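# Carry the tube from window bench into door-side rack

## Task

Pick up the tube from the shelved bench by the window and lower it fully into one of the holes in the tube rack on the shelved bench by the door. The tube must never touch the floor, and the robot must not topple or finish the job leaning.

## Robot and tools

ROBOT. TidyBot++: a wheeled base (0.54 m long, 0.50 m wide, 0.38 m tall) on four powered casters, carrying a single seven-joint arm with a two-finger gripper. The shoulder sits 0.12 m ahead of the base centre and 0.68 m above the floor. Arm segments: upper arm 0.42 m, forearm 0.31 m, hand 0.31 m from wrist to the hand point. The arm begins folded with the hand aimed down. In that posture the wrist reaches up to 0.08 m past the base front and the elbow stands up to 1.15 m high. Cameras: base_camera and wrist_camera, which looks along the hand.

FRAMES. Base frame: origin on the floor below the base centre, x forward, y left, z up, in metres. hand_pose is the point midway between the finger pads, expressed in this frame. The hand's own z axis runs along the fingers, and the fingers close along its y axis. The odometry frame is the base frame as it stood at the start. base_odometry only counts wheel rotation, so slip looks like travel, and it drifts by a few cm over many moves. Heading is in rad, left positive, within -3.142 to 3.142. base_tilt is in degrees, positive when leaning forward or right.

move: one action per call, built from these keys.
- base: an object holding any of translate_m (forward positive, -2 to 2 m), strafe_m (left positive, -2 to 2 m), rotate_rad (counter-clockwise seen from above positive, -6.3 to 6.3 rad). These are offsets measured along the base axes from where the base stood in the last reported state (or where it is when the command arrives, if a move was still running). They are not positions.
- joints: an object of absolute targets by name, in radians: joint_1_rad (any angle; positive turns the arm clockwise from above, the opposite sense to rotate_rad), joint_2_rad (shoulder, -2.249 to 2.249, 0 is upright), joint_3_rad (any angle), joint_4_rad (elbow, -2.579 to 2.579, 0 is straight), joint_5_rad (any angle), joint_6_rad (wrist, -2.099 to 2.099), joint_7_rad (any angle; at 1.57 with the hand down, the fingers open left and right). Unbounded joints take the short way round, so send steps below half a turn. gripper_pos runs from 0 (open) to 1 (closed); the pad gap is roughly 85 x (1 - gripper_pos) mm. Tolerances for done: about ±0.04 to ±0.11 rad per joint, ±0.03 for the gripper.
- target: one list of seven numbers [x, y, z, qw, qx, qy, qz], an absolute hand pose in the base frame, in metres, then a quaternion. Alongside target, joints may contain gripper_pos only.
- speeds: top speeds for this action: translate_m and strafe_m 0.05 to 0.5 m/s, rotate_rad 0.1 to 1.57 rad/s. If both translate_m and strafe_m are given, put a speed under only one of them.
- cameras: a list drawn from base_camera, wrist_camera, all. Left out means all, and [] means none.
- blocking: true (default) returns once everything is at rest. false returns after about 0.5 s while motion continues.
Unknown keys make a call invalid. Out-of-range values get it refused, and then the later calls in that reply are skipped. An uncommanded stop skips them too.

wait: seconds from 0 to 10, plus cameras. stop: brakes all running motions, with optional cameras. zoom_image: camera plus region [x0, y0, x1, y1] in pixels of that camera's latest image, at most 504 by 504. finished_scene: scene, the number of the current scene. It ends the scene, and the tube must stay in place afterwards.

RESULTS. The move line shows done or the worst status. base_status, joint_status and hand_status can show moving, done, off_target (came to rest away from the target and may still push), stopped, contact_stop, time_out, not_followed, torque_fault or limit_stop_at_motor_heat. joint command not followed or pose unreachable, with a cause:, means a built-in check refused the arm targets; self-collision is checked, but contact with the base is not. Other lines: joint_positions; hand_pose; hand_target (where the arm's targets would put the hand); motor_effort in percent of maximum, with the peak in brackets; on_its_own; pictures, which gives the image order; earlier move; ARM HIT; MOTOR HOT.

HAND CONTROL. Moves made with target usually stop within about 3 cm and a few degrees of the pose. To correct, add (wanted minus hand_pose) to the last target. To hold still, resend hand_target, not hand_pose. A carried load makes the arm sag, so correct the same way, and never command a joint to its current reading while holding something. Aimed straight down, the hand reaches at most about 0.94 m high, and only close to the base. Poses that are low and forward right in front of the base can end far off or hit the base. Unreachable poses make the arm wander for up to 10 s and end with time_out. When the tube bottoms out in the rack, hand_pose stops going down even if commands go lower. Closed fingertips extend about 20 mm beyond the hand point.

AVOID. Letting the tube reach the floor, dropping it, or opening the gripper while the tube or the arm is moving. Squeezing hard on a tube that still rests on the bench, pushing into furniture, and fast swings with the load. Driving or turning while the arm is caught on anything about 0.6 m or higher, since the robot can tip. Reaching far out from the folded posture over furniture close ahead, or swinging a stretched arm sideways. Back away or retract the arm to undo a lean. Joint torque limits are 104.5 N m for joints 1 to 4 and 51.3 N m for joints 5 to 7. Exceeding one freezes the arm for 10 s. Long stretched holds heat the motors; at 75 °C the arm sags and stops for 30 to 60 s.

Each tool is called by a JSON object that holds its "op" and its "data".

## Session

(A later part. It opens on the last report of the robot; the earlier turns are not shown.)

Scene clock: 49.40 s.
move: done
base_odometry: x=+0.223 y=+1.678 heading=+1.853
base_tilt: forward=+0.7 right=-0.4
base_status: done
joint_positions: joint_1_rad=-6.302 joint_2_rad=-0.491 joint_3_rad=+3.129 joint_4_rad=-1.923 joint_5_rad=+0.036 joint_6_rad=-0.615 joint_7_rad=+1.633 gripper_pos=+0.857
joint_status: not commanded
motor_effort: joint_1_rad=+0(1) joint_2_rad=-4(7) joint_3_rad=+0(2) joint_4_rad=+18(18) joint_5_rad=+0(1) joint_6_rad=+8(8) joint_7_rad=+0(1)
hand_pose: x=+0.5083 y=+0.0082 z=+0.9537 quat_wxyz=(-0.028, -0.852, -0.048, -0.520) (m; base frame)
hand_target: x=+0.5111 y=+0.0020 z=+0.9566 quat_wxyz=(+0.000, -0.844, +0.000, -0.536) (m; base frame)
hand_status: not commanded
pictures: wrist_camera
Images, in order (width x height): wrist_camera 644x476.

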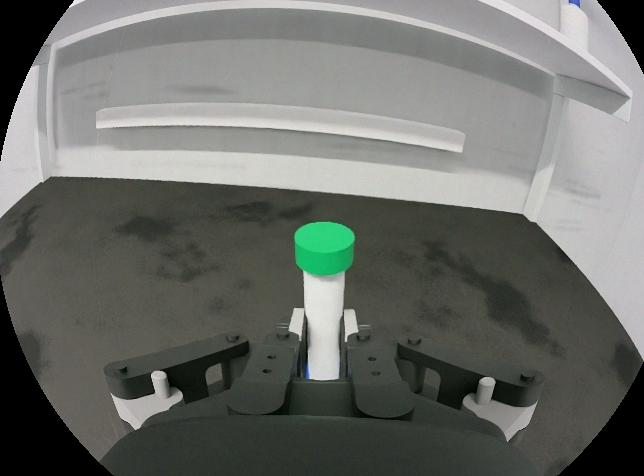

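{"op": "move", "data": {"base": {"translate_m":-0.2}, "cameras": ["wrist_camera"]}}

{"op": "zoom_image", "data": {"camera": "wrist_camera", "region": [200, 150, 450, 340]}}

{"op": "move", "data": {"base": {"translate_m":0.08}, "cameras": ["wrist_camera"]}}

{"op": "zoom_image", "data": {"camera": "wrist_camera", "region": [200, 150, 450, 340]}}

Scene clock: 51.60 s.
move: done
base_odometry: x=+0.279 y=+1.486 heading=+1.853
base_tilt: forward=+0.7 right=-0.3
base_status: done
joint_positions: joint_1_rad=-6.301 joint_2_rad=-0.500 joint_3_rad=+3.129 joint_4_rad=-1.924 joint_5_rad=+0.036 joint_6_rad=-0.614 joint_7_rad=+1.633 gripper_pos=+0.857
joint_status: not commanded
motor_effort: joint_1_rad=+0(1) joint_2_rad=-4(8) joint_3_rad=+0(1) joint_4_rad=+18(19) joint_5_rad=+1(1) joint_6_rad=+8(9) joint_7_rad=+0(1)
hand_pose: x=+0.5059 y=+0.0078 z=+0.9571 quat_wxyz=(-0.028, -0.850, -0.048, -0.524) (m; base frame)
hand_target: x=+0.5111 y=+0.0020 z=+0.9566 quat_wxyz=(+0.000, -0.844, +0.000, -0.536) (m; base frame)
hand_status: not commanded
pictures: wrist_camera
Images, in order (width x height): wrist_camera 644x476.

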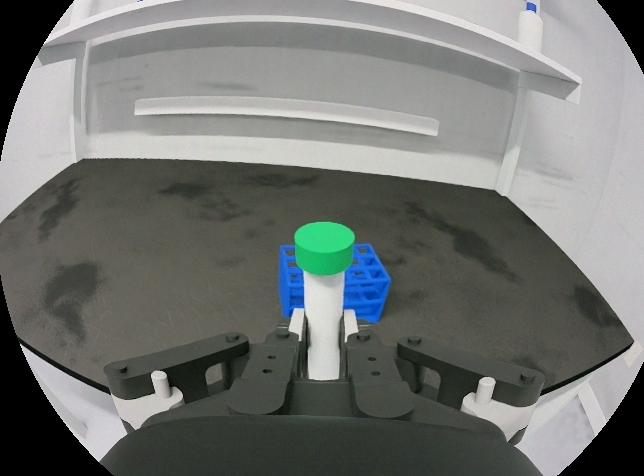

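Scaled by 2.016.

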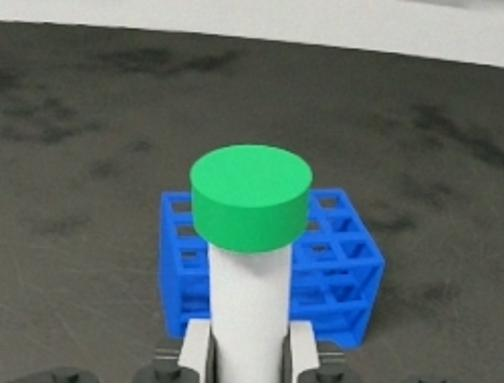

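Scene clock: 52.73 s.
move: done
base_odometry: x=+0.256 y=+1.563 heading=+1.853
base_tilt: forward=+0.6 right=-0.3
base_status: done
joint_positions: joint_1_rad=-6.301 joint_2_rad=-0.497 joint_3_rad=+3.129 joint_4_rad=-1.924 joint_5_rad=+0.036 joint_6_rad=-0.613 joint_7_rad=+1.633 gripper_pos=+0.857
joint_status: not commanded
motor_effort: joint_1_rad=+0(1) joint_2_rad=-4(8) joint_3_rad=+0(1) joint_4_rad=+18(18) joint_5_rad=+1(1) joint_6_rad=+8(9) joint_7_rad=+1(1)
hand_pose: x=+0.5070 y=+0.0078 z=+0.9558 quat_wxyz=(-0.028, -0.851, -0.048, -0.523) (m; base frame)
hand_target: x=+0.5111 y=+0.0020 z=+0.9566 quat_wxyz=(+0.000, -0.844, +0.000, -0.536) (m; base frame)
hand_status: not commanded
pictures: wrist_camera
Images, in order (width x height): wrist_camera 644x476.

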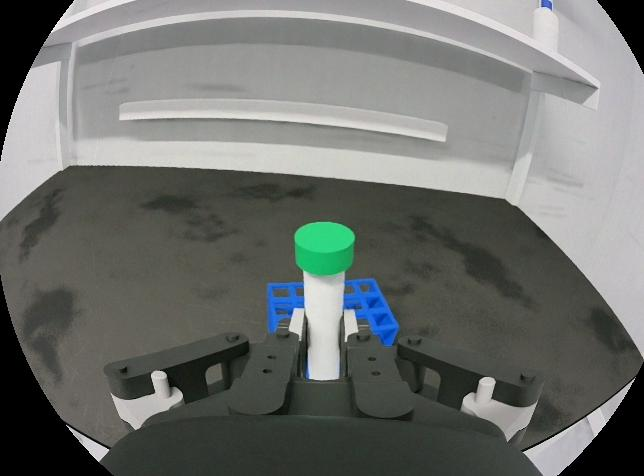

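Scaled by 2.016.

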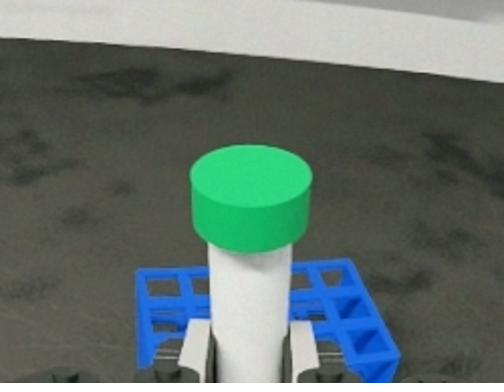

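{"op": "move", "data": {"joints": {"joint_5_rad":-0.03,"joint_7_rad":1.44,"joint_1_rad":-6.27,"joint_3_rad":3.15}, "cameras": ["wrist_camera"]}}

{"op": "zoom_image", "data": {"camera": "wrist_camera", "region": [200, 200, 450, 390]}}

Scene clock: 54.20 s.
move: done
base_odometry: x=+0.256 y=+1.563 heading=+1.853
base_tilt: forward=+0.6 right=-0.4
base_status: not commanded
joint_positions: joint_1_rad=-6.288 joint_2_rad=-0.497 joint_3_rad=+3.136 joint_4_rad=-1.924 joint_5_rad=+0.005 joint_6_rad=-0.613 joint_7_rad=+1.485 gripper_pos=+0.857
joint_status: all done
motor_effort: joint_1_rad=+0(1) joint_2_rad=-4(4) joint_3_rad=+0(1) joint_4_rad=+18(18) joint_5_rad=+0(1) joint_6_rad=+8(9) joint_7_rad=+0(2)
hand_pose: x=+0.5071 y=+0.0051 z=+0.9558 quat_wxyz=(+0.022, -0.852, +0.031, -0.523) (m; base frame)
hand_target: x=+0.5112 y=-0.0029 z=+0.9567 quat_wxyz=(+0.045, -0.841, +0.071, -0.534) (m; base frame)
hand_status: not commanded
pictures: wrist_camera
Images, in order (width x height): wrist_camera 644x476.

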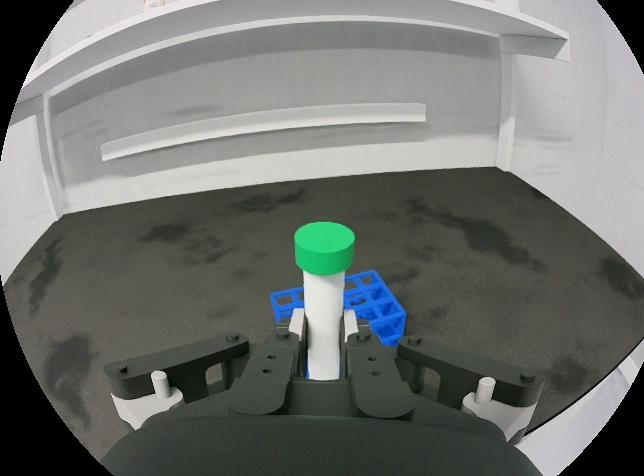

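Scaled by 2.016.

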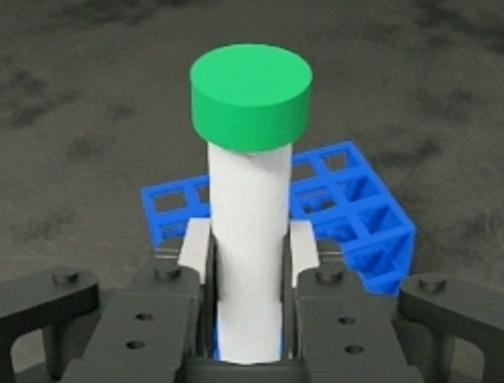

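{"op": "move", "data": {"joints": {"joint_7_rad":1.59}, "cameras": ["wrist_camera"]}}

{"op": "zoom_image", "data": {"camera": "wrist_camera", "region": [200, 200, 450, 390]}}

Scene clock: 55.10 s.
move: done
base_odometry: x=+0.256 y=+1.563 heading=+1.853
base_tilt: forward=+0.6 right=-0.4
base_status: not commanded
joint_positions: joint_1_rad=-6.288 joint_2_rad=-0.497 joint_3_rad=+3.136 joint_4_rad=-1.924 joint_5_rad=+0.005 joint_6_rad=-0.613 joint_7_rad=+1.584 gripper_pos=+0.857
joint_status: all done
motor_effort: joint_1_rad=+0(1) joint_2_rad=-4(4) joint_3_rad=+0(0) joint_4_rad=+18(18) joint_5_rad=+1(1) joint_6_rad=+8(8) joint_7_rad=+0(1)
hand_pose: x=+0.5071 y=+0.0051 z=+0.9558 quat_wxyz=(-0.004, -0.852, -0.012, -0.523) (m; base frame)
hand_target: x=+0.5112 y=-0.0029 z=+0.9567 quat_wxyz=(+0.005, -0.844, +0.008, -0.536) (m; base frame)
hand_status: not commanded
pictures: wrist_camera
Images, in order (width x height): wrist_camera 644x476.

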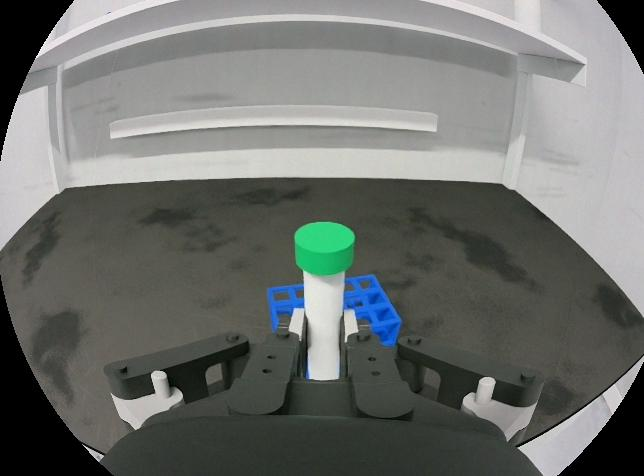

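Scaled by 2.016.

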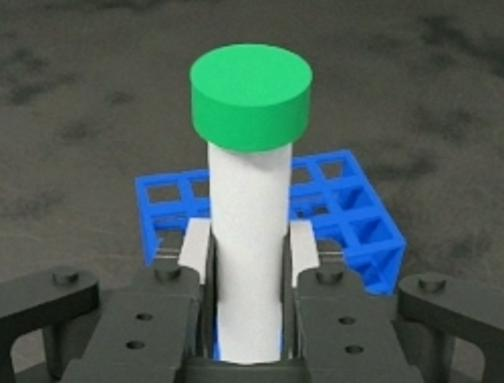

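{"op": "move", "data": {"base": {"translate_m":0.17,"strafe_m":-0.009}, "cameras": ["wrist_camera"]}}

{"op": "move", "data": {"target": [0.511, -0.003, 0.925, 0, 0.844, 0, 0.536], "cameras": ["wrist_camera"]}}

{"op": "zoom_image", "data": {"camera": "wrist_camera", "region": [200, 200, 450, 390]}}

Scene clock: 58.07 s.
move: done
base_odometry: x=+0.218 y=+1.728 heading=+1.853
base_tilt: forward=+0.6 right=-0.3
base_status: done
joint_positions: joint_1_rad=-6.287 joint_2_rad=-0.494 joint_3_rad=+3.137 joint_4_rad=-1.924 joint_5_rad=+0.004 joint_6_rad=-0.612 joint_7_rad=+1.584 gripper_pos=+0.857
joint_status: not commanded
motor_effort: joint_1_rad=+0(1) joint_2_rad=-4(7) joint_3_rad=+0(1) joint_4_rad=+18(19) joint_5_rad=+0(1) joint_6_rad=+8(9) joint_7_rad=+0(2)
hand_pose: x=+0.5080 y=+0.0045 z=+0.9546 quat_wxyz=(-0.004, -0.853, -0.011, -0.522) (m; base frame)
hand_target: x=+0.5112 y=-0.0029 z=+0.9567 quat_wxyz=(+0.005, -0.844, +0.008, -0.536) (m; base frame)
hand_status: not commanded
pictures: wrist_camera
Images, in order (width x height): wrist_camera 644x476.

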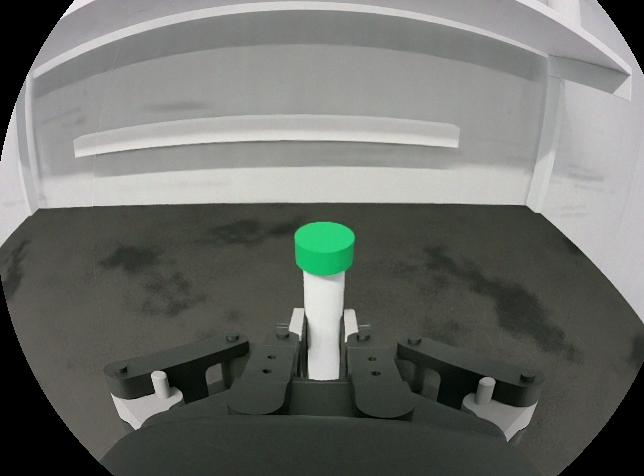

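Scene clock: 59.27 s.
move: off_target
base_odometry: x=+0.218 y=+1.728 heading=+1.853
base_tilt: forward=+0.6 right=-0.4
base_status: not commanded
joint_positions: joint_1_rad=-6.287 joint_2_rad=-0.494 joint_3_rad=+3.145 joint_4_rad=-2.031 joint_5_rad=+0.004 joint_6_rad=-0.522 joint_7_rad=+1.584 gripper_pos=+0.857
joint_status: not commanded
motor_effort: joint_1_rad=+0(1) joint_2_rad=-3(5) joint_3_rad=+0(0) joint_4_rad=+18(19) joint_5_rad=+1(1) joint_6_rad=+8(9) joint_7_rad=+0(1)
hand_pose: x=+0.5086 y=+0.0008 z=+0.9166 quat_wxyz=(-0.004, -0.857, -0.007, -0.515) (m; base frame)
hand_target: x=+0.5110 y=-0.0030 z=+0.9250 quat_wxyz=(+0.000, -0.844, +0.000, -0.536) (m; base frame)
hand_status: off_target (0.010 m and 3.0 deg from the pose sent, 0.031 m and 2.3 deg at the start)
pictures: wrist_camera
Images, in order (width x height): wrist_camera 644x476.

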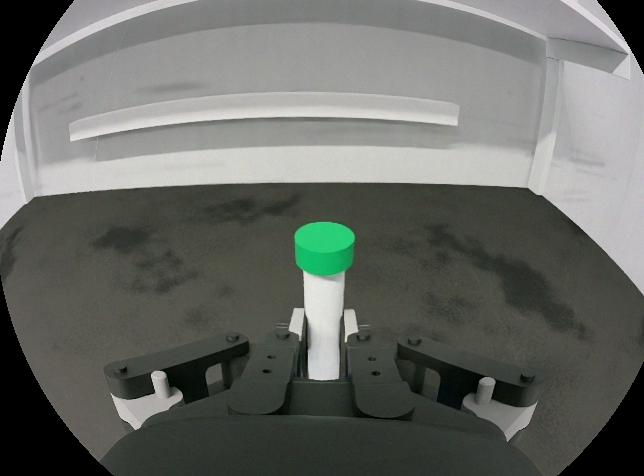

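Scaled by 2.016.

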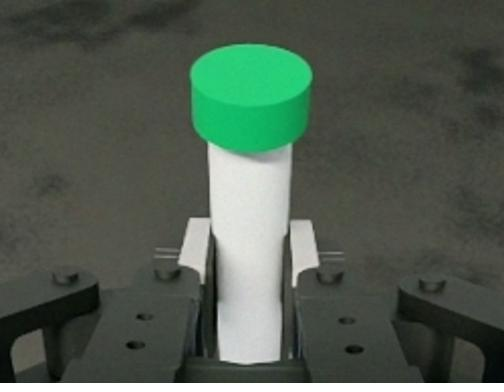

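{"op": "move", "data": {"target": [0.511, 0.0, 0.91, 0, 0.8393, 0, 0.5436], "cameras": []}}

{"op": "move", "data": {"target": [0.511, 0.0, 0.898, 0, 0.8393, 0, 0.5436], "cameras": ["wrist_camera"]}}

Scene clock: 60.23 s.
move: off_target
base_odometry: x=+0.218 y=+1.728 heading=+1.853
base_tilt: forward=+0.7 right=-0.3
base_status: not commanded
joint_positions: joint_1_rad=-6.287 joint_2_rad=-0.497 joint_3_rad=+3.145 joint_4_rad=-2.087 joint_5_rad=+0.005 joint_6_rad=-0.436 joint_7_rad=+1.584 gripper_pos=+0.857
joint_status: not commanded
motor_effort: joint_1_rad=+0(1) joint_2_rad=-3(5) joint_3_rad=+0(1) joint_4_rad=+17(18) joint_5_rad=+0(1) joint_6_rad=+7(8) joint_7_rad=+1(1)
hand_pose: x=+0.5122 y=+0.0009 z=+0.9089 quat_wxyz=(-0.004, -0.848, -0.007, -0.529) (m; base frame)
hand_target: x=+0.5110 y=+0.0000 z=+0.9100 quat_wxyz=(+0.000, -0.839, +0.000, -0.544) (m; base frame)
hand_status: off_target (0.002 m and 2.1 deg from the pose sent, 0.007 m and 4.0 deg at the start)
pictures: none
No camera images: "cameras" was empty.

Scene clock: 60.90 s.
move: off_target
base_odometry: x=+0.218 y=+1.728 heading=+1.853
base_tilt: forward=+0.7 right=-0.4
base_status: not commanded
joint_positions: joint_1_rad=-6.287 joint_2_rad=-0.504 joint_3_rad=+3.145 joint_4_rad=-2.116 joint_5_rad=+0.004 joint_6_rad=-0.385 joint_7_rad=+1.584 gripper_pos=+0.857
joint_status: not commanded
motor_effort: joint_1_rad=+0(0) joint_2_rad=-1(3) joint_3_rad=+0(0) joint_4_rad=+16(17) joint_5_rad=+0(1) joint_6_rad=+7(7) joint_7_rad=+1(1)
hand_pose: x=+0.5134 y=+0.0010 z=+0.9086 quat_wxyz=(-0.004, -0.841, -0.007, -0.542) (m; base frame)
hand_target: x=+0.5110 y=+0.0000 z=+0.8980 quat_wxyz=(+0.000, -0.839, +0.000, -0.544) (m; base frame)
hand_status: off_target (0.011 m and 1.0 deg from the pose sent, 0.011 m and 2.1 deg at the start)
pictures: wrist_camera
Images, in order (width x height): wrist_camera 644x476.

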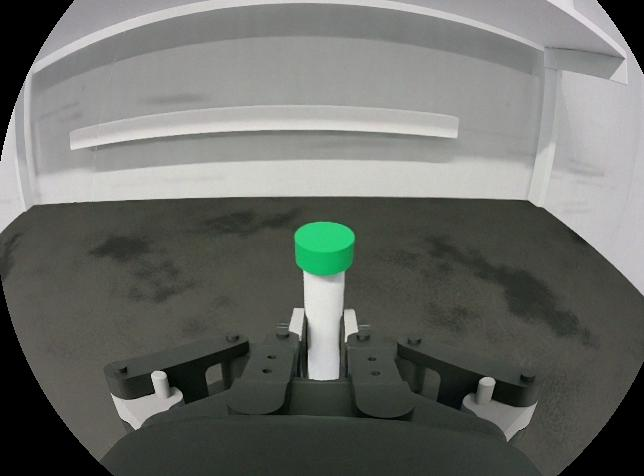

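{"op": "move", "data": {"target": [0.509, 0.008, 0.928, 0, 0.8417, 0, 0.5400], "cameras": []}}

{"op": "move", "data": {"target": [0.509, 0.008, 0.905, 0, 0.8417, 0, 0.5400], "cameras": []}}

{"op": "move", "data": {"target": [0.509, 0.008, 0.893, 0, 0.8417, 0, 0.5400], "cameras": ["wrist_camera"]}}

Scene clock: 62.33 s.
move: done
base_odometry: x=+0.218 y=+1.728 heading=+1.853
base_tilt: forward=+0.6 right=-0.4
base_status: not commanded
joint_positions: joint_1_rad=-6.283 joint_2_rad=-0.504 joint_3_rad=+3.126 joint_4_rad=-2.064 joint_5_rad=+0.005 joint_6_rad=-0.427 joint_7_rad=+1.584 gripper_pos=+0.857
joint_status: not commanded
motor_effort: joint_1_rad=+0(1) joint_2_rad=-3(5) joint_3_rad=+0(0) joint_4_rad=+17(19) joint_5_rad=+1(1) joint_6_rad=+8(9) joint_7_rad=+0(2)
hand_pose: x=+0.5146 y=+0.0081 z=+0.9277 quat_wxyz=(-0.005, -0.838, -0.015, -0.546) (m; base frame)
hand_target: x=+0.5090 y=+0.0080 z=+0.9280 quat_wxyz=(+0.000, -0.842, +0.000, -0.540) (m; base frame)
hand_status: done (0.006 m and 1.9 deg from the pose sent, 0.021 m and 1.0 deg at the start)
pictures: none
No camera images: "cameras" was empty.

Scene clock: 63.17 s.
move: off_target
base_odometry: x=+0.218 y=+1.728 heading=+1.853
base_tilt: forward=+0.6 right=-0.3
base_status: not commanded
joint_positions: joint_1_rad=-6.283 joint_2_rad=-0.504 joint_3_rad=+3.125 joint_4_rad=-2.108 joint_5_rad=+0.005 joint_6_rad=-0.418 joint_7_rad=+1.584 gripper_pos=+0.857
joint_status: not commanded
motor_effort: joint_1_rad=+0(1) joint_2_rad=-4(4) joint_3_rad=+0(0) joint_4_rad=+17(19) joint_5_rad=+0(1) joint_6_rad=+8(9) joint_7_rad=+1(2)
hand_pose: x=+0.5099 y=+0.0080 z=+0.9039 quat_wxyz=(-0.005, -0.847, -0.015, -0.531) (m; base frame)
hand_target: x=+0.5090 y=+0.0080 z=+0.9050 quat_wxyz=(+0.000, -0.842, +0.000, -0.540) (m; base frame)
hand_status: off_target (0.001 m and 2.2 deg from the pose sent, 0.023 m and 1.9 deg at the start)
pictures: none
No camera images: "cameras" was empty.

Scene clock: 63.83 s.
move: off_target
base_odometry: x=+0.218 y=+1.728 heading=+1.853
base_tilt: forward=+0.7 right=-0.4
base_status: not commanded
joint_positions: joint_1_rad=-6.282 joint_2_rad=-0.504 joint_3_rad=+3.124 joint_4_rad=-2.141 joint_5_rad=+0.005 joint_6_rad=-0.395 joint_7_rad=+1.584 gripper_pos=+0.857
joint_status: not commanded
motor_effort: joint_1_rad=+0(1) joint_2_rad=-4(4) joint_3_rad=+0(0) joint_4_rad=+18(19) joint_5_rad=+0(1) joint_6_rad=+8(9) joint_7_rad=+1(1)
hand_pose: x=+0.5080 y=+0.0084 z=+0.8907 quat_wxyz=(-0.005, -0.850, -0.015, -0.527) (m; base frame)
hand_target: x=+0.5090 y=+0.0080 z=+0.8930 quat_wxyz=(+0.000, -0.842, +0.000, -0.540) (m; base frame)
hand_status: off_target (0.003 m and 2.6 deg from the pose sent, 0.011 m and 2.2 deg at the start)
pictures: wrist_camera
Images, in order (width x height): wrist_camera 644x476.

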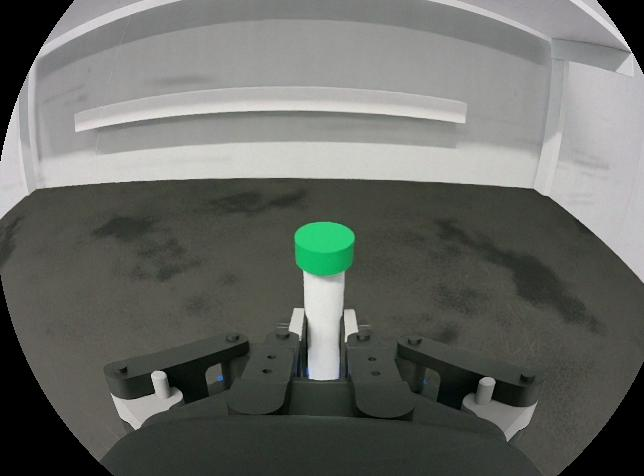

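{"op": "move", "data": {"target": [0.509, 0.007, 0.880, 0, 0.8417, 0, 0.5400], "cameras": []}}

{"op": "move", "data": {"target": [0.509, 0.007, 0.867, 0, 0.8417, 0, 0.5400], "cameras": ["wrist_camera"]}}

{"op": "zoom_image", "data": {"camera": "wrist_camera", "region": [180, 220, 470, 430]}}

Scene clock: 64.77 s.
move: off_target
base_odometry: x=+0.218 y=+1.728 heading=+1.853
base_tilt: forward=+0.7 right=-0.3
base_status: not commanded
joint_positions: joint_1_rad=-6.282 joint_2_rad=-0.504 joint_3_rad=+3.124 joint_4_rad=-2.182 joint_5_rad=+0.005 joint_6_rad=-0.356 joint_7_rad=+1.584 gripper_pos=+0.857
joint_status: not commanded
motor_effort: joint_1_rad=+0(0) joint_2_rad=-3(4) joint_3_rad=+0(0) joint_4_rad=+18(19) joint_5_rad=+0(1) joint_6_rad=+8(9) joint_7_rad=+0(2)
hand_pose: x=+0.5067 y=+0.0083 z=+0.8776 quat_wxyz=(-0.005, -0.850, -0.016, -0.526) (m; base frame)
hand_target: x=+0.5090 y=+0.0070 z=+0.8800 quat_wxyz=(+0.000, -0.842, +0.000, -0.540) (m; base frame)
hand_status: off_target (0.004 m and 2.7 deg from the pose sent, 0.011 m and 2.6 deg at the start)
pictures: none
No camera images: "cameras" was empty.

Scene clock: 65.47 s.
move: off_target
base_odometry: x=+0.218 y=+1.728 heading=+1.853
base_tilt: forward=+0.7 right=-0.3
base_status: not commanded
joint_positions: joint_1_rad=-6.282 joint_2_rad=-0.504 joint_3_rad=+3.124 joint_4_rad=-2.221 joint_5_rad=+0.005 joint_6_rad=-0.313 joint_7_rad=+1.584 gripper_pos=+0.857
joint_status: not commanded
motor_effort: joint_1_rad=+0(1) joint_2_rad=-3(4) joint_3_rad=+0(0) joint_4_rad=+17(19) joint_5_rad=+0(1) joint_6_rad=+8(9) joint_7_rad=+0(2)
hand_pose: x=+0.5056 y=+0.0082 z=+0.8664 quat_wxyz=(-0.005, -0.849, -0.016, -0.528) (m; base frame)
hand_target: x=+0.5090 y=+0.0070 z=+0.8670 quat_wxyz=(+0.000, -0.842, +0.000, -0.540) (m; base frame)
hand_status: off_target (0.004 m and 2.5 deg from the pose sent, 0.011 m and 2.7 deg at the start)
pictures: wrist_camera
Images, in order (width x height): wrist_camera 644x476.

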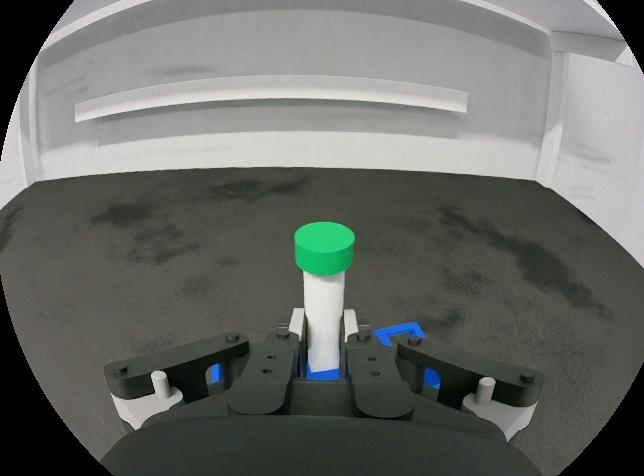

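Scaled by 1.738.

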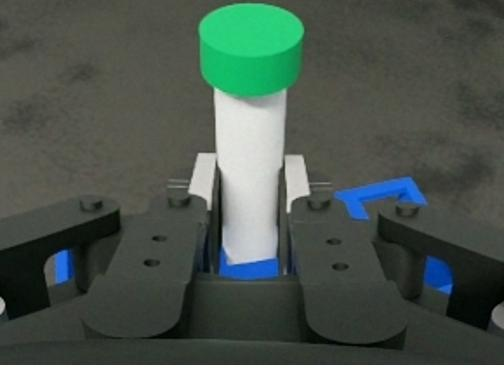

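{"op": "move", "data": {"target": [0.509, 0.007, 0.858, 0, 0.8417, 0, 0.5400], "cameras": ["wrist_camera"]}}

{"op": "zoom_image", "data": {"camera": "wrist_camera", "region": [180, 220, 470, 430]}}

Scene clock: 66.27 s.
move: off_target
base_odometry: x=+0.218 y=+1.728 heading=+1.853
base_tilt: forward=+0.7 right=-0.3
base_status: not commanded
joint_positions: joint_1_rad=-6.282 joint_2_rad=-0.504 joint_3_rad=+3.124 joint_4_rad=-2.248 joint_5_rad=+0.005 joint_6_rad=-0.279 joint_7_rad=+1.584 gripper_pos=+0.857
joint_status: not commanded
motor_effort: joint_1_rad=+0(0) joint_2_rad=-4(4) joint_3_rad=+0(0) joint_4_rad=+18(19) joint_5_rad=+1(1) joint_6_rad=+8(9) joint_7_rad=+1(1)
hand_pose: x=+0.5051 y=+0.0080 z=+0.8598 quat_wxyz=(-0.005, -0.848, -0.015, -0.530) (m; base frame)
hand_target: x=+0.5090 y=+0.0070 z=+0.8580 quat_wxyz=(+0.000, -0.842, +0.000, -0.540) (m; base frame)
hand_status: off_target (0.004 m and 2.3 deg from the pose sent, 0.009 m and 2.5 deg at the start)
pictures: wrist_camera
Images, in order (width x height): wrist_camera 644x476.

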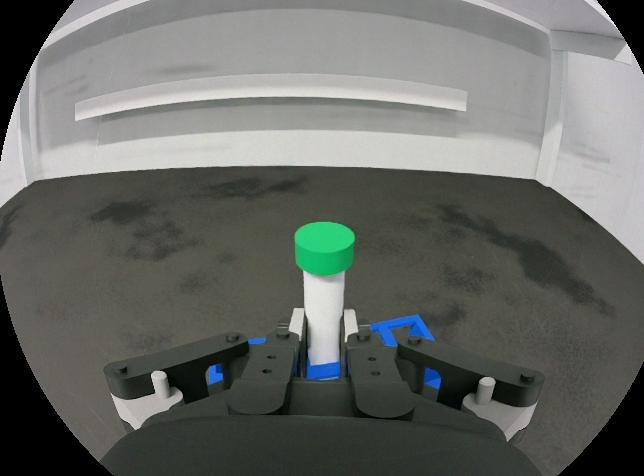

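Scaled by 1.738.

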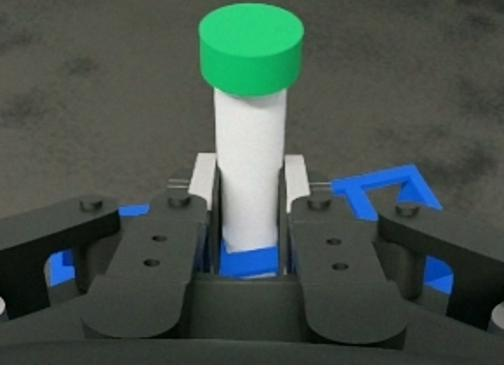

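{"op": "move", "data": {"target": [0.509, 0.007, 0.847, 0, 0.8417, 0, 0.5400], "cameras": ["wrist_camera"]}}

{"op": "zoom_image", "data": {"camera": "wrist_camera", "region": [180, 220, 470, 430]}}

Scene clock: 67.27 s.
move: done
base_odometry: x=+0.218 y=+1.728 heading=+1.853
base_tilt: forward=+0.6 right=-0.3
base_status: not commanded
joint_positions: joint_1_rad=-6.280 joint_2_rad=-0.504 joint_3_rad=+3.123 joint_4_rad=-2.277 joint_5_rad=+0.004 joint_6_rad=-0.234 joint_7_rad=+1.584 gripper_pos=+0.857
joint_status: not commanded
motor_effort: joint_1_rad=+0(1) joint_2_rad=-3(4) joint_3_rad=+0(0) joint_4_rad=+17(18) joint_5_rad=+1(1) joint_6_rad=+8(8) joint_7_rad=+0(1)
hand_pose: x=+0.5056 y=+0.0078 z=+0.8553 quat_wxyz=(-0.005, -0.843, -0.015, -0.537) (m; base frame)
hand_target: x=+0.5090 y=+0.0070 z=+0.8470 quat_wxyz=(+0.000, -0.842, +0.000, -0.540) (m; base frame)
hand_status: done (0.009 m and 1.9 deg from the pose sent, 0.013 m and 2.3 deg at the start)
pictures: wrist_camera
Images, in order (width x height): wrist_camera 644x476.

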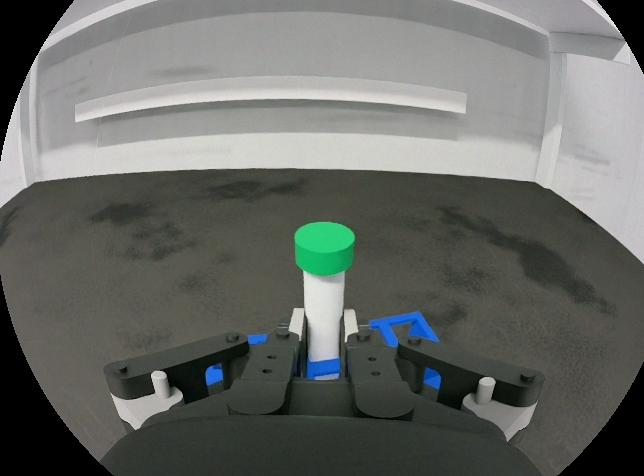

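Scaled by 1.738.

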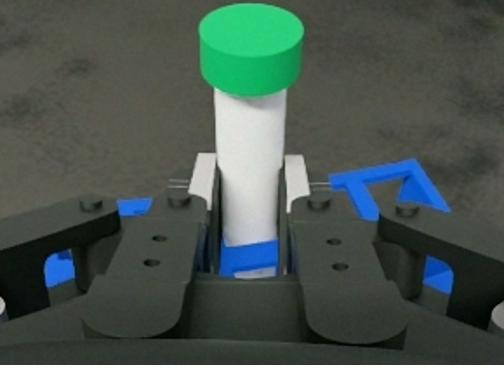

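{"op": "move", "data": {"target": [0.509, 0.007, 0.853, 0, 0.8417, 0, 0.5400], "cameras": []}}

{"op": "move", "data": {"joints": {"gripper_pos":0.7}, "cameras": ["wrist_camera"]}}

{"op": "zoom_image", "data": {"camera": "wrist_camera", "region": [180, 220, 470, 430]}}

Scene clock: 68.03 s.
move: done
base_odometry: x=+0.218 y=+1.728 heading=+1.853
base_tilt: forward=+0.7 right=-0.3
base_status: not commanded
joint_positions: joint_1_rad=-6.280 joint_2_rad=-0.504 joint_3_rad=+3.123 joint_4_rad=-2.277 joint_5_rad=+0.004 joint_6_rad=-0.233 joint_7_rad=+1.584 gripper_pos=+0.857
joint_status: not commanded
motor_effort: joint_1_rad=+0(0) joint_2_rad=-4(4) joint_3_rad=+0(0) joint_4_rad=+18(18) joint_5_rad=+0(1) joint_6_rad=+8(8) joint_7_rad=+1(1)
hand_pose: x=+0.5057 y=+0.0078 z=+0.8555 quat_wxyz=(-0.005, -0.843, -0.015, -0.537) (m; base frame)
hand_target: x=+0.5090 y=+0.0070 z=+0.8530 quat_wxyz=(+0.000, -0.842, +0.000, -0.540) (m; base frame)
hand_status: done (0.004 m and 1.9 deg from the pose sent, 0.004 m and 1.9 deg at the start)
pictures: none
No camera images: "cameras" was empty.

Scene clock: 68.73 s.
move: done
base_odometry: x=+0.218 y=+1.728 heading=+1.853
base_tilt: forward=+0.6 right=-0.3
base_status: not commanded
joint_positions: joint_1_rad=-6.280 joint_2_rad=-0.504 joint_3_rad=+3.123 joint_4_rad=-2.277 joint_5_rad=+0.005 joint_6_rad=-0.233 joint_7_rad=+1.584 gripper_pos=+0.700
joint_status: all done
motor_effort: joint_1_rad=+0(1) joint_2_rad=-4(4) joint_3_rad=+0(0) joint_4_rad=+18(19) joint_5_rad=+1(1) joint_6_rad=+8(8) joint_7_rad=+1(1)
hand_pose: x=+0.5057 y=+0.0078 z=+0.8555 quat_wxyz=(-0.005, -0.843, -0.015, -0.537) (m; base frame)
hand_target: x=+0.5090 y=+0.0070 z=+0.8530 quat_wxyz=(+0.000, -0.842, +0.000, -0.540) (m; base frame)
hand_status: not commanded
pictures: wrist_camera
Images, in order (width x height): wrist_camera 644x476.

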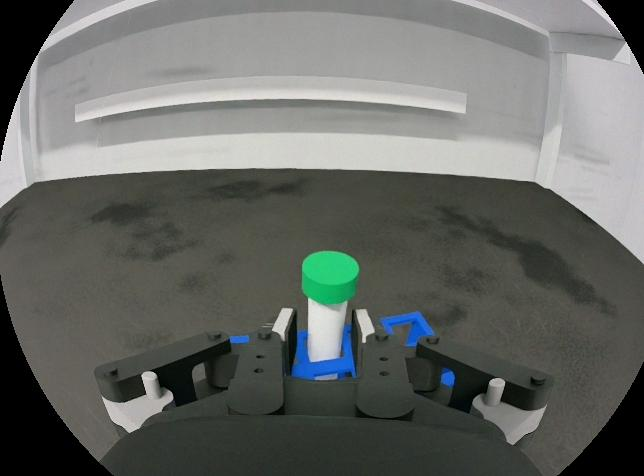

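Scaled by 1.738.

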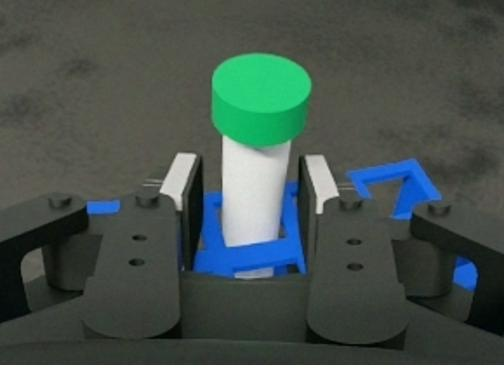

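{"op": "move", "data": {"joints": {"gripper_pos":0.3}, "cameras": []}}

{"op": "move", "data": {"target": [0.509, 0.007, 0.95, 0, 0.8417, 0, 0.5400], "cameras": []}}

{"op": "move", "data": {"base": {"translate_m":-0.12}, "cameras": ["wrist_camera"]}}

{"op": "zoom_image", "data": {"camera": "wrist_camera", "region": [200, 200, 450, 390]}}

Scene clock: 69.73 s.
move: done
base_odometry: x=+0.218 y=+1.728 heading=+1.853
base_tilt: forward=+0.7 right=-0.3
base_status: not commanded
joint_positions: joint_1_rad=-6.280 joint_2_rad=-0.504 joint_3_rad=+3.123 joint_4_rad=-2.277 joint_5_rad=+0.004 joint_6_rad=-0.233 joint_7_rad=+1.584 gripper_pos=+0.300
joint_status: all done
motor_effort: joint_1_rad=+0(1) joint_2_rad=-3(4) joint_3_rad=+0(0) joint_4_rad=+18(18) joint_5_rad=+0(1) joint_6_rad=+8(8) joint_7_rad=+0(1)
hand_pose: x=+0.5057 y=+0.0078 z=+0.8555 quat_wxyz=(-0.005, -0.843, -0.015, -0.537) (m; base frame)
hand_target: x=+0.5090 y=+0.0070 z=+0.8530 quat_wxyz=(+0.000, -0.842, +0.000, -0.540) (m; base frame)
hand_status: not commanded
pictures: none
No camera images: "cameras" was empty.

Scene clock: 71.40 s.
move: off_target
base_odometry: x=+0.218 y=+1.728 heading=+1.853
base_tilt: forward=+0.6 right=-0.3
base_status: not commanded
joint_positions: joint_1_rad=-6.280 joint_2_rad=-0.504 joint_3_rad=+3.123 joint_4_rad=-1.995 joint_5_rad=+0.004 joint_6_rad=-0.472 joint_7_rad=+1.584 gripper_pos=+0.300
joint_status: not commanded
motor_effort: joint_1_rad=+0(1) joint_2_rad=-4(4) joint_3_rad=+0(0) joint_4_rad=+18(19) joint_5_rad=+1(1) joint_6_rad=+8(9) joint_7_rad=+1(1)
hand_pose: x=+0.5165 y=+0.0086 z=+0.9557 quat_wxyz=(-0.006, -0.831, -0.015, -0.555) (m; base frame)
hand_target: x=+0.5090 y=+0.0070 z=+0.9500 quat_wxyz=(+0.000, -0.842, +0.000, -0.540) (m; base frame)
hand_status: off_target (0.010 m and 2.8 deg from the pose sent, 0.095 m and 1.9 deg at the start)
pictures: none
No camera images: "cameras" was empty.

Scene clock: 72.73 s.
move: done
base_odometry: x=+0.251 y=+1.613 heading=+1.853
base_tilt: forward=+0.7 right=-0.3
base_status: done
joint_positions: joint_1_rad=-6.280 joint_2_rad=-0.508 joint_3_rad=+3.123 joint_4_rad=-1.995 joint_5_rad=+0.005 joint_6_rad=-0.476 joint_7_rad=+1.584 gripper_pos=+0.300
joint_status: not commanded
motor_effort: joint_1_rad=+0(1) joint_2_rad=-4(7) joint_3_rad=+0(1) joint_4_rad=+18(19) joint_5_rad=+1(1) joint_6_rad=+8(9) joint_7_rad=+1(1)
hand_pose: x=+0.5149 y=+0.0086 z=+0.9567 quat_wxyz=(-0.006, -0.831, -0.015, -0.556) (m; base frame)
hand_target: x=+0.5090 y=+0.0070 z=+0.9500 quat_wxyz=(+0.000, -0.842, +0.000, -0.540) (m; base frame)
hand_status: not commanded
pictures: wrist_camera
Images, in order (width x height): wrist_camera 644x476.

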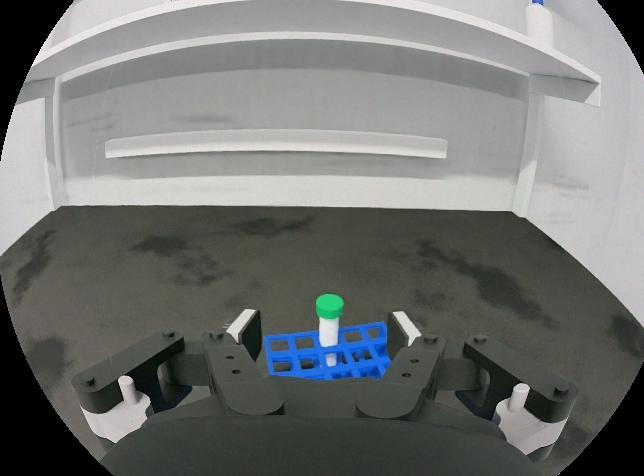

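Scaled by 2.016.

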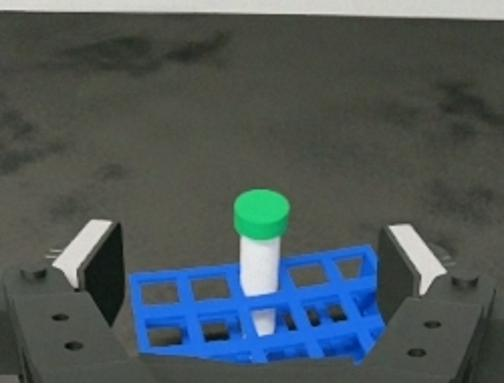

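{"op": "move", "data": {"base": {"translate_m":-0.12}, "cameras": ["wrist_camera"]}}

{"op": "zoom_image", "data": {"camera": "wrist_camera", "region": [250, 220, 410, 340]}}

Scene clock: 74.17 s.
move: done
base_odometry: x=+0.285 y=+1.498 heading=+1.853
base_tilt: forward=+0.6 right=-0.4
base_status: done
joint_positions: joint_1_rad=-6.280 joint_2_rad=-0.514 joint_3_rad=+3.123 joint_4_rad=-1.995 joint_5_rad=+0.004 joint_6_rad=-0.477 joint_7_rad=+1.584 gripper_pos=+0.300
joint_status: not commanded
motor_effort: joint_1_rad=+0(1) joint_2_rad=-3(6) joint_3_rad=+0(1) joint_4_rad=+18(18) joint_5_rad=+1(1) joint_6_rad=+8(9) joint_7_rad=+0(2)
hand_pose: x=+0.5132 y=+0.0087 z=+0.9586 quat_wxyz=(-0.006, -0.830, -0.015, -0.558) (m; base frame)
hand_target: x=+0.5090 y=+0.0070 z=+0.9500 quat_wxyz=(+0.000, -0.842, +0.000, -0.540) (m; base frame)
hand_status: not commanded
pictures: wrist_camera
Images, in order (width x height): wrist_camera 644x476.

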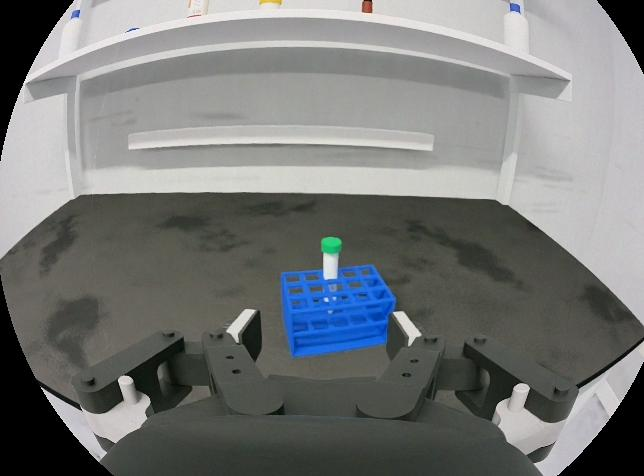

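Scaled by 3.150.

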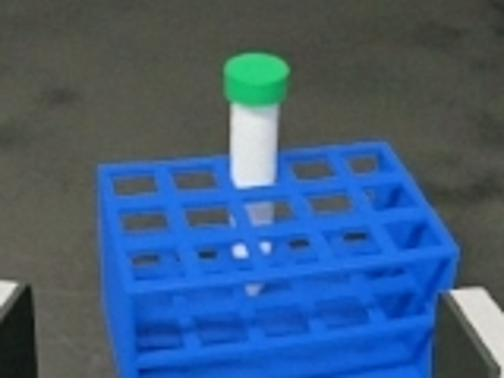

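{"op": "finished_scene", "data": {"scene": 2}}

The scene is finished: the task was done.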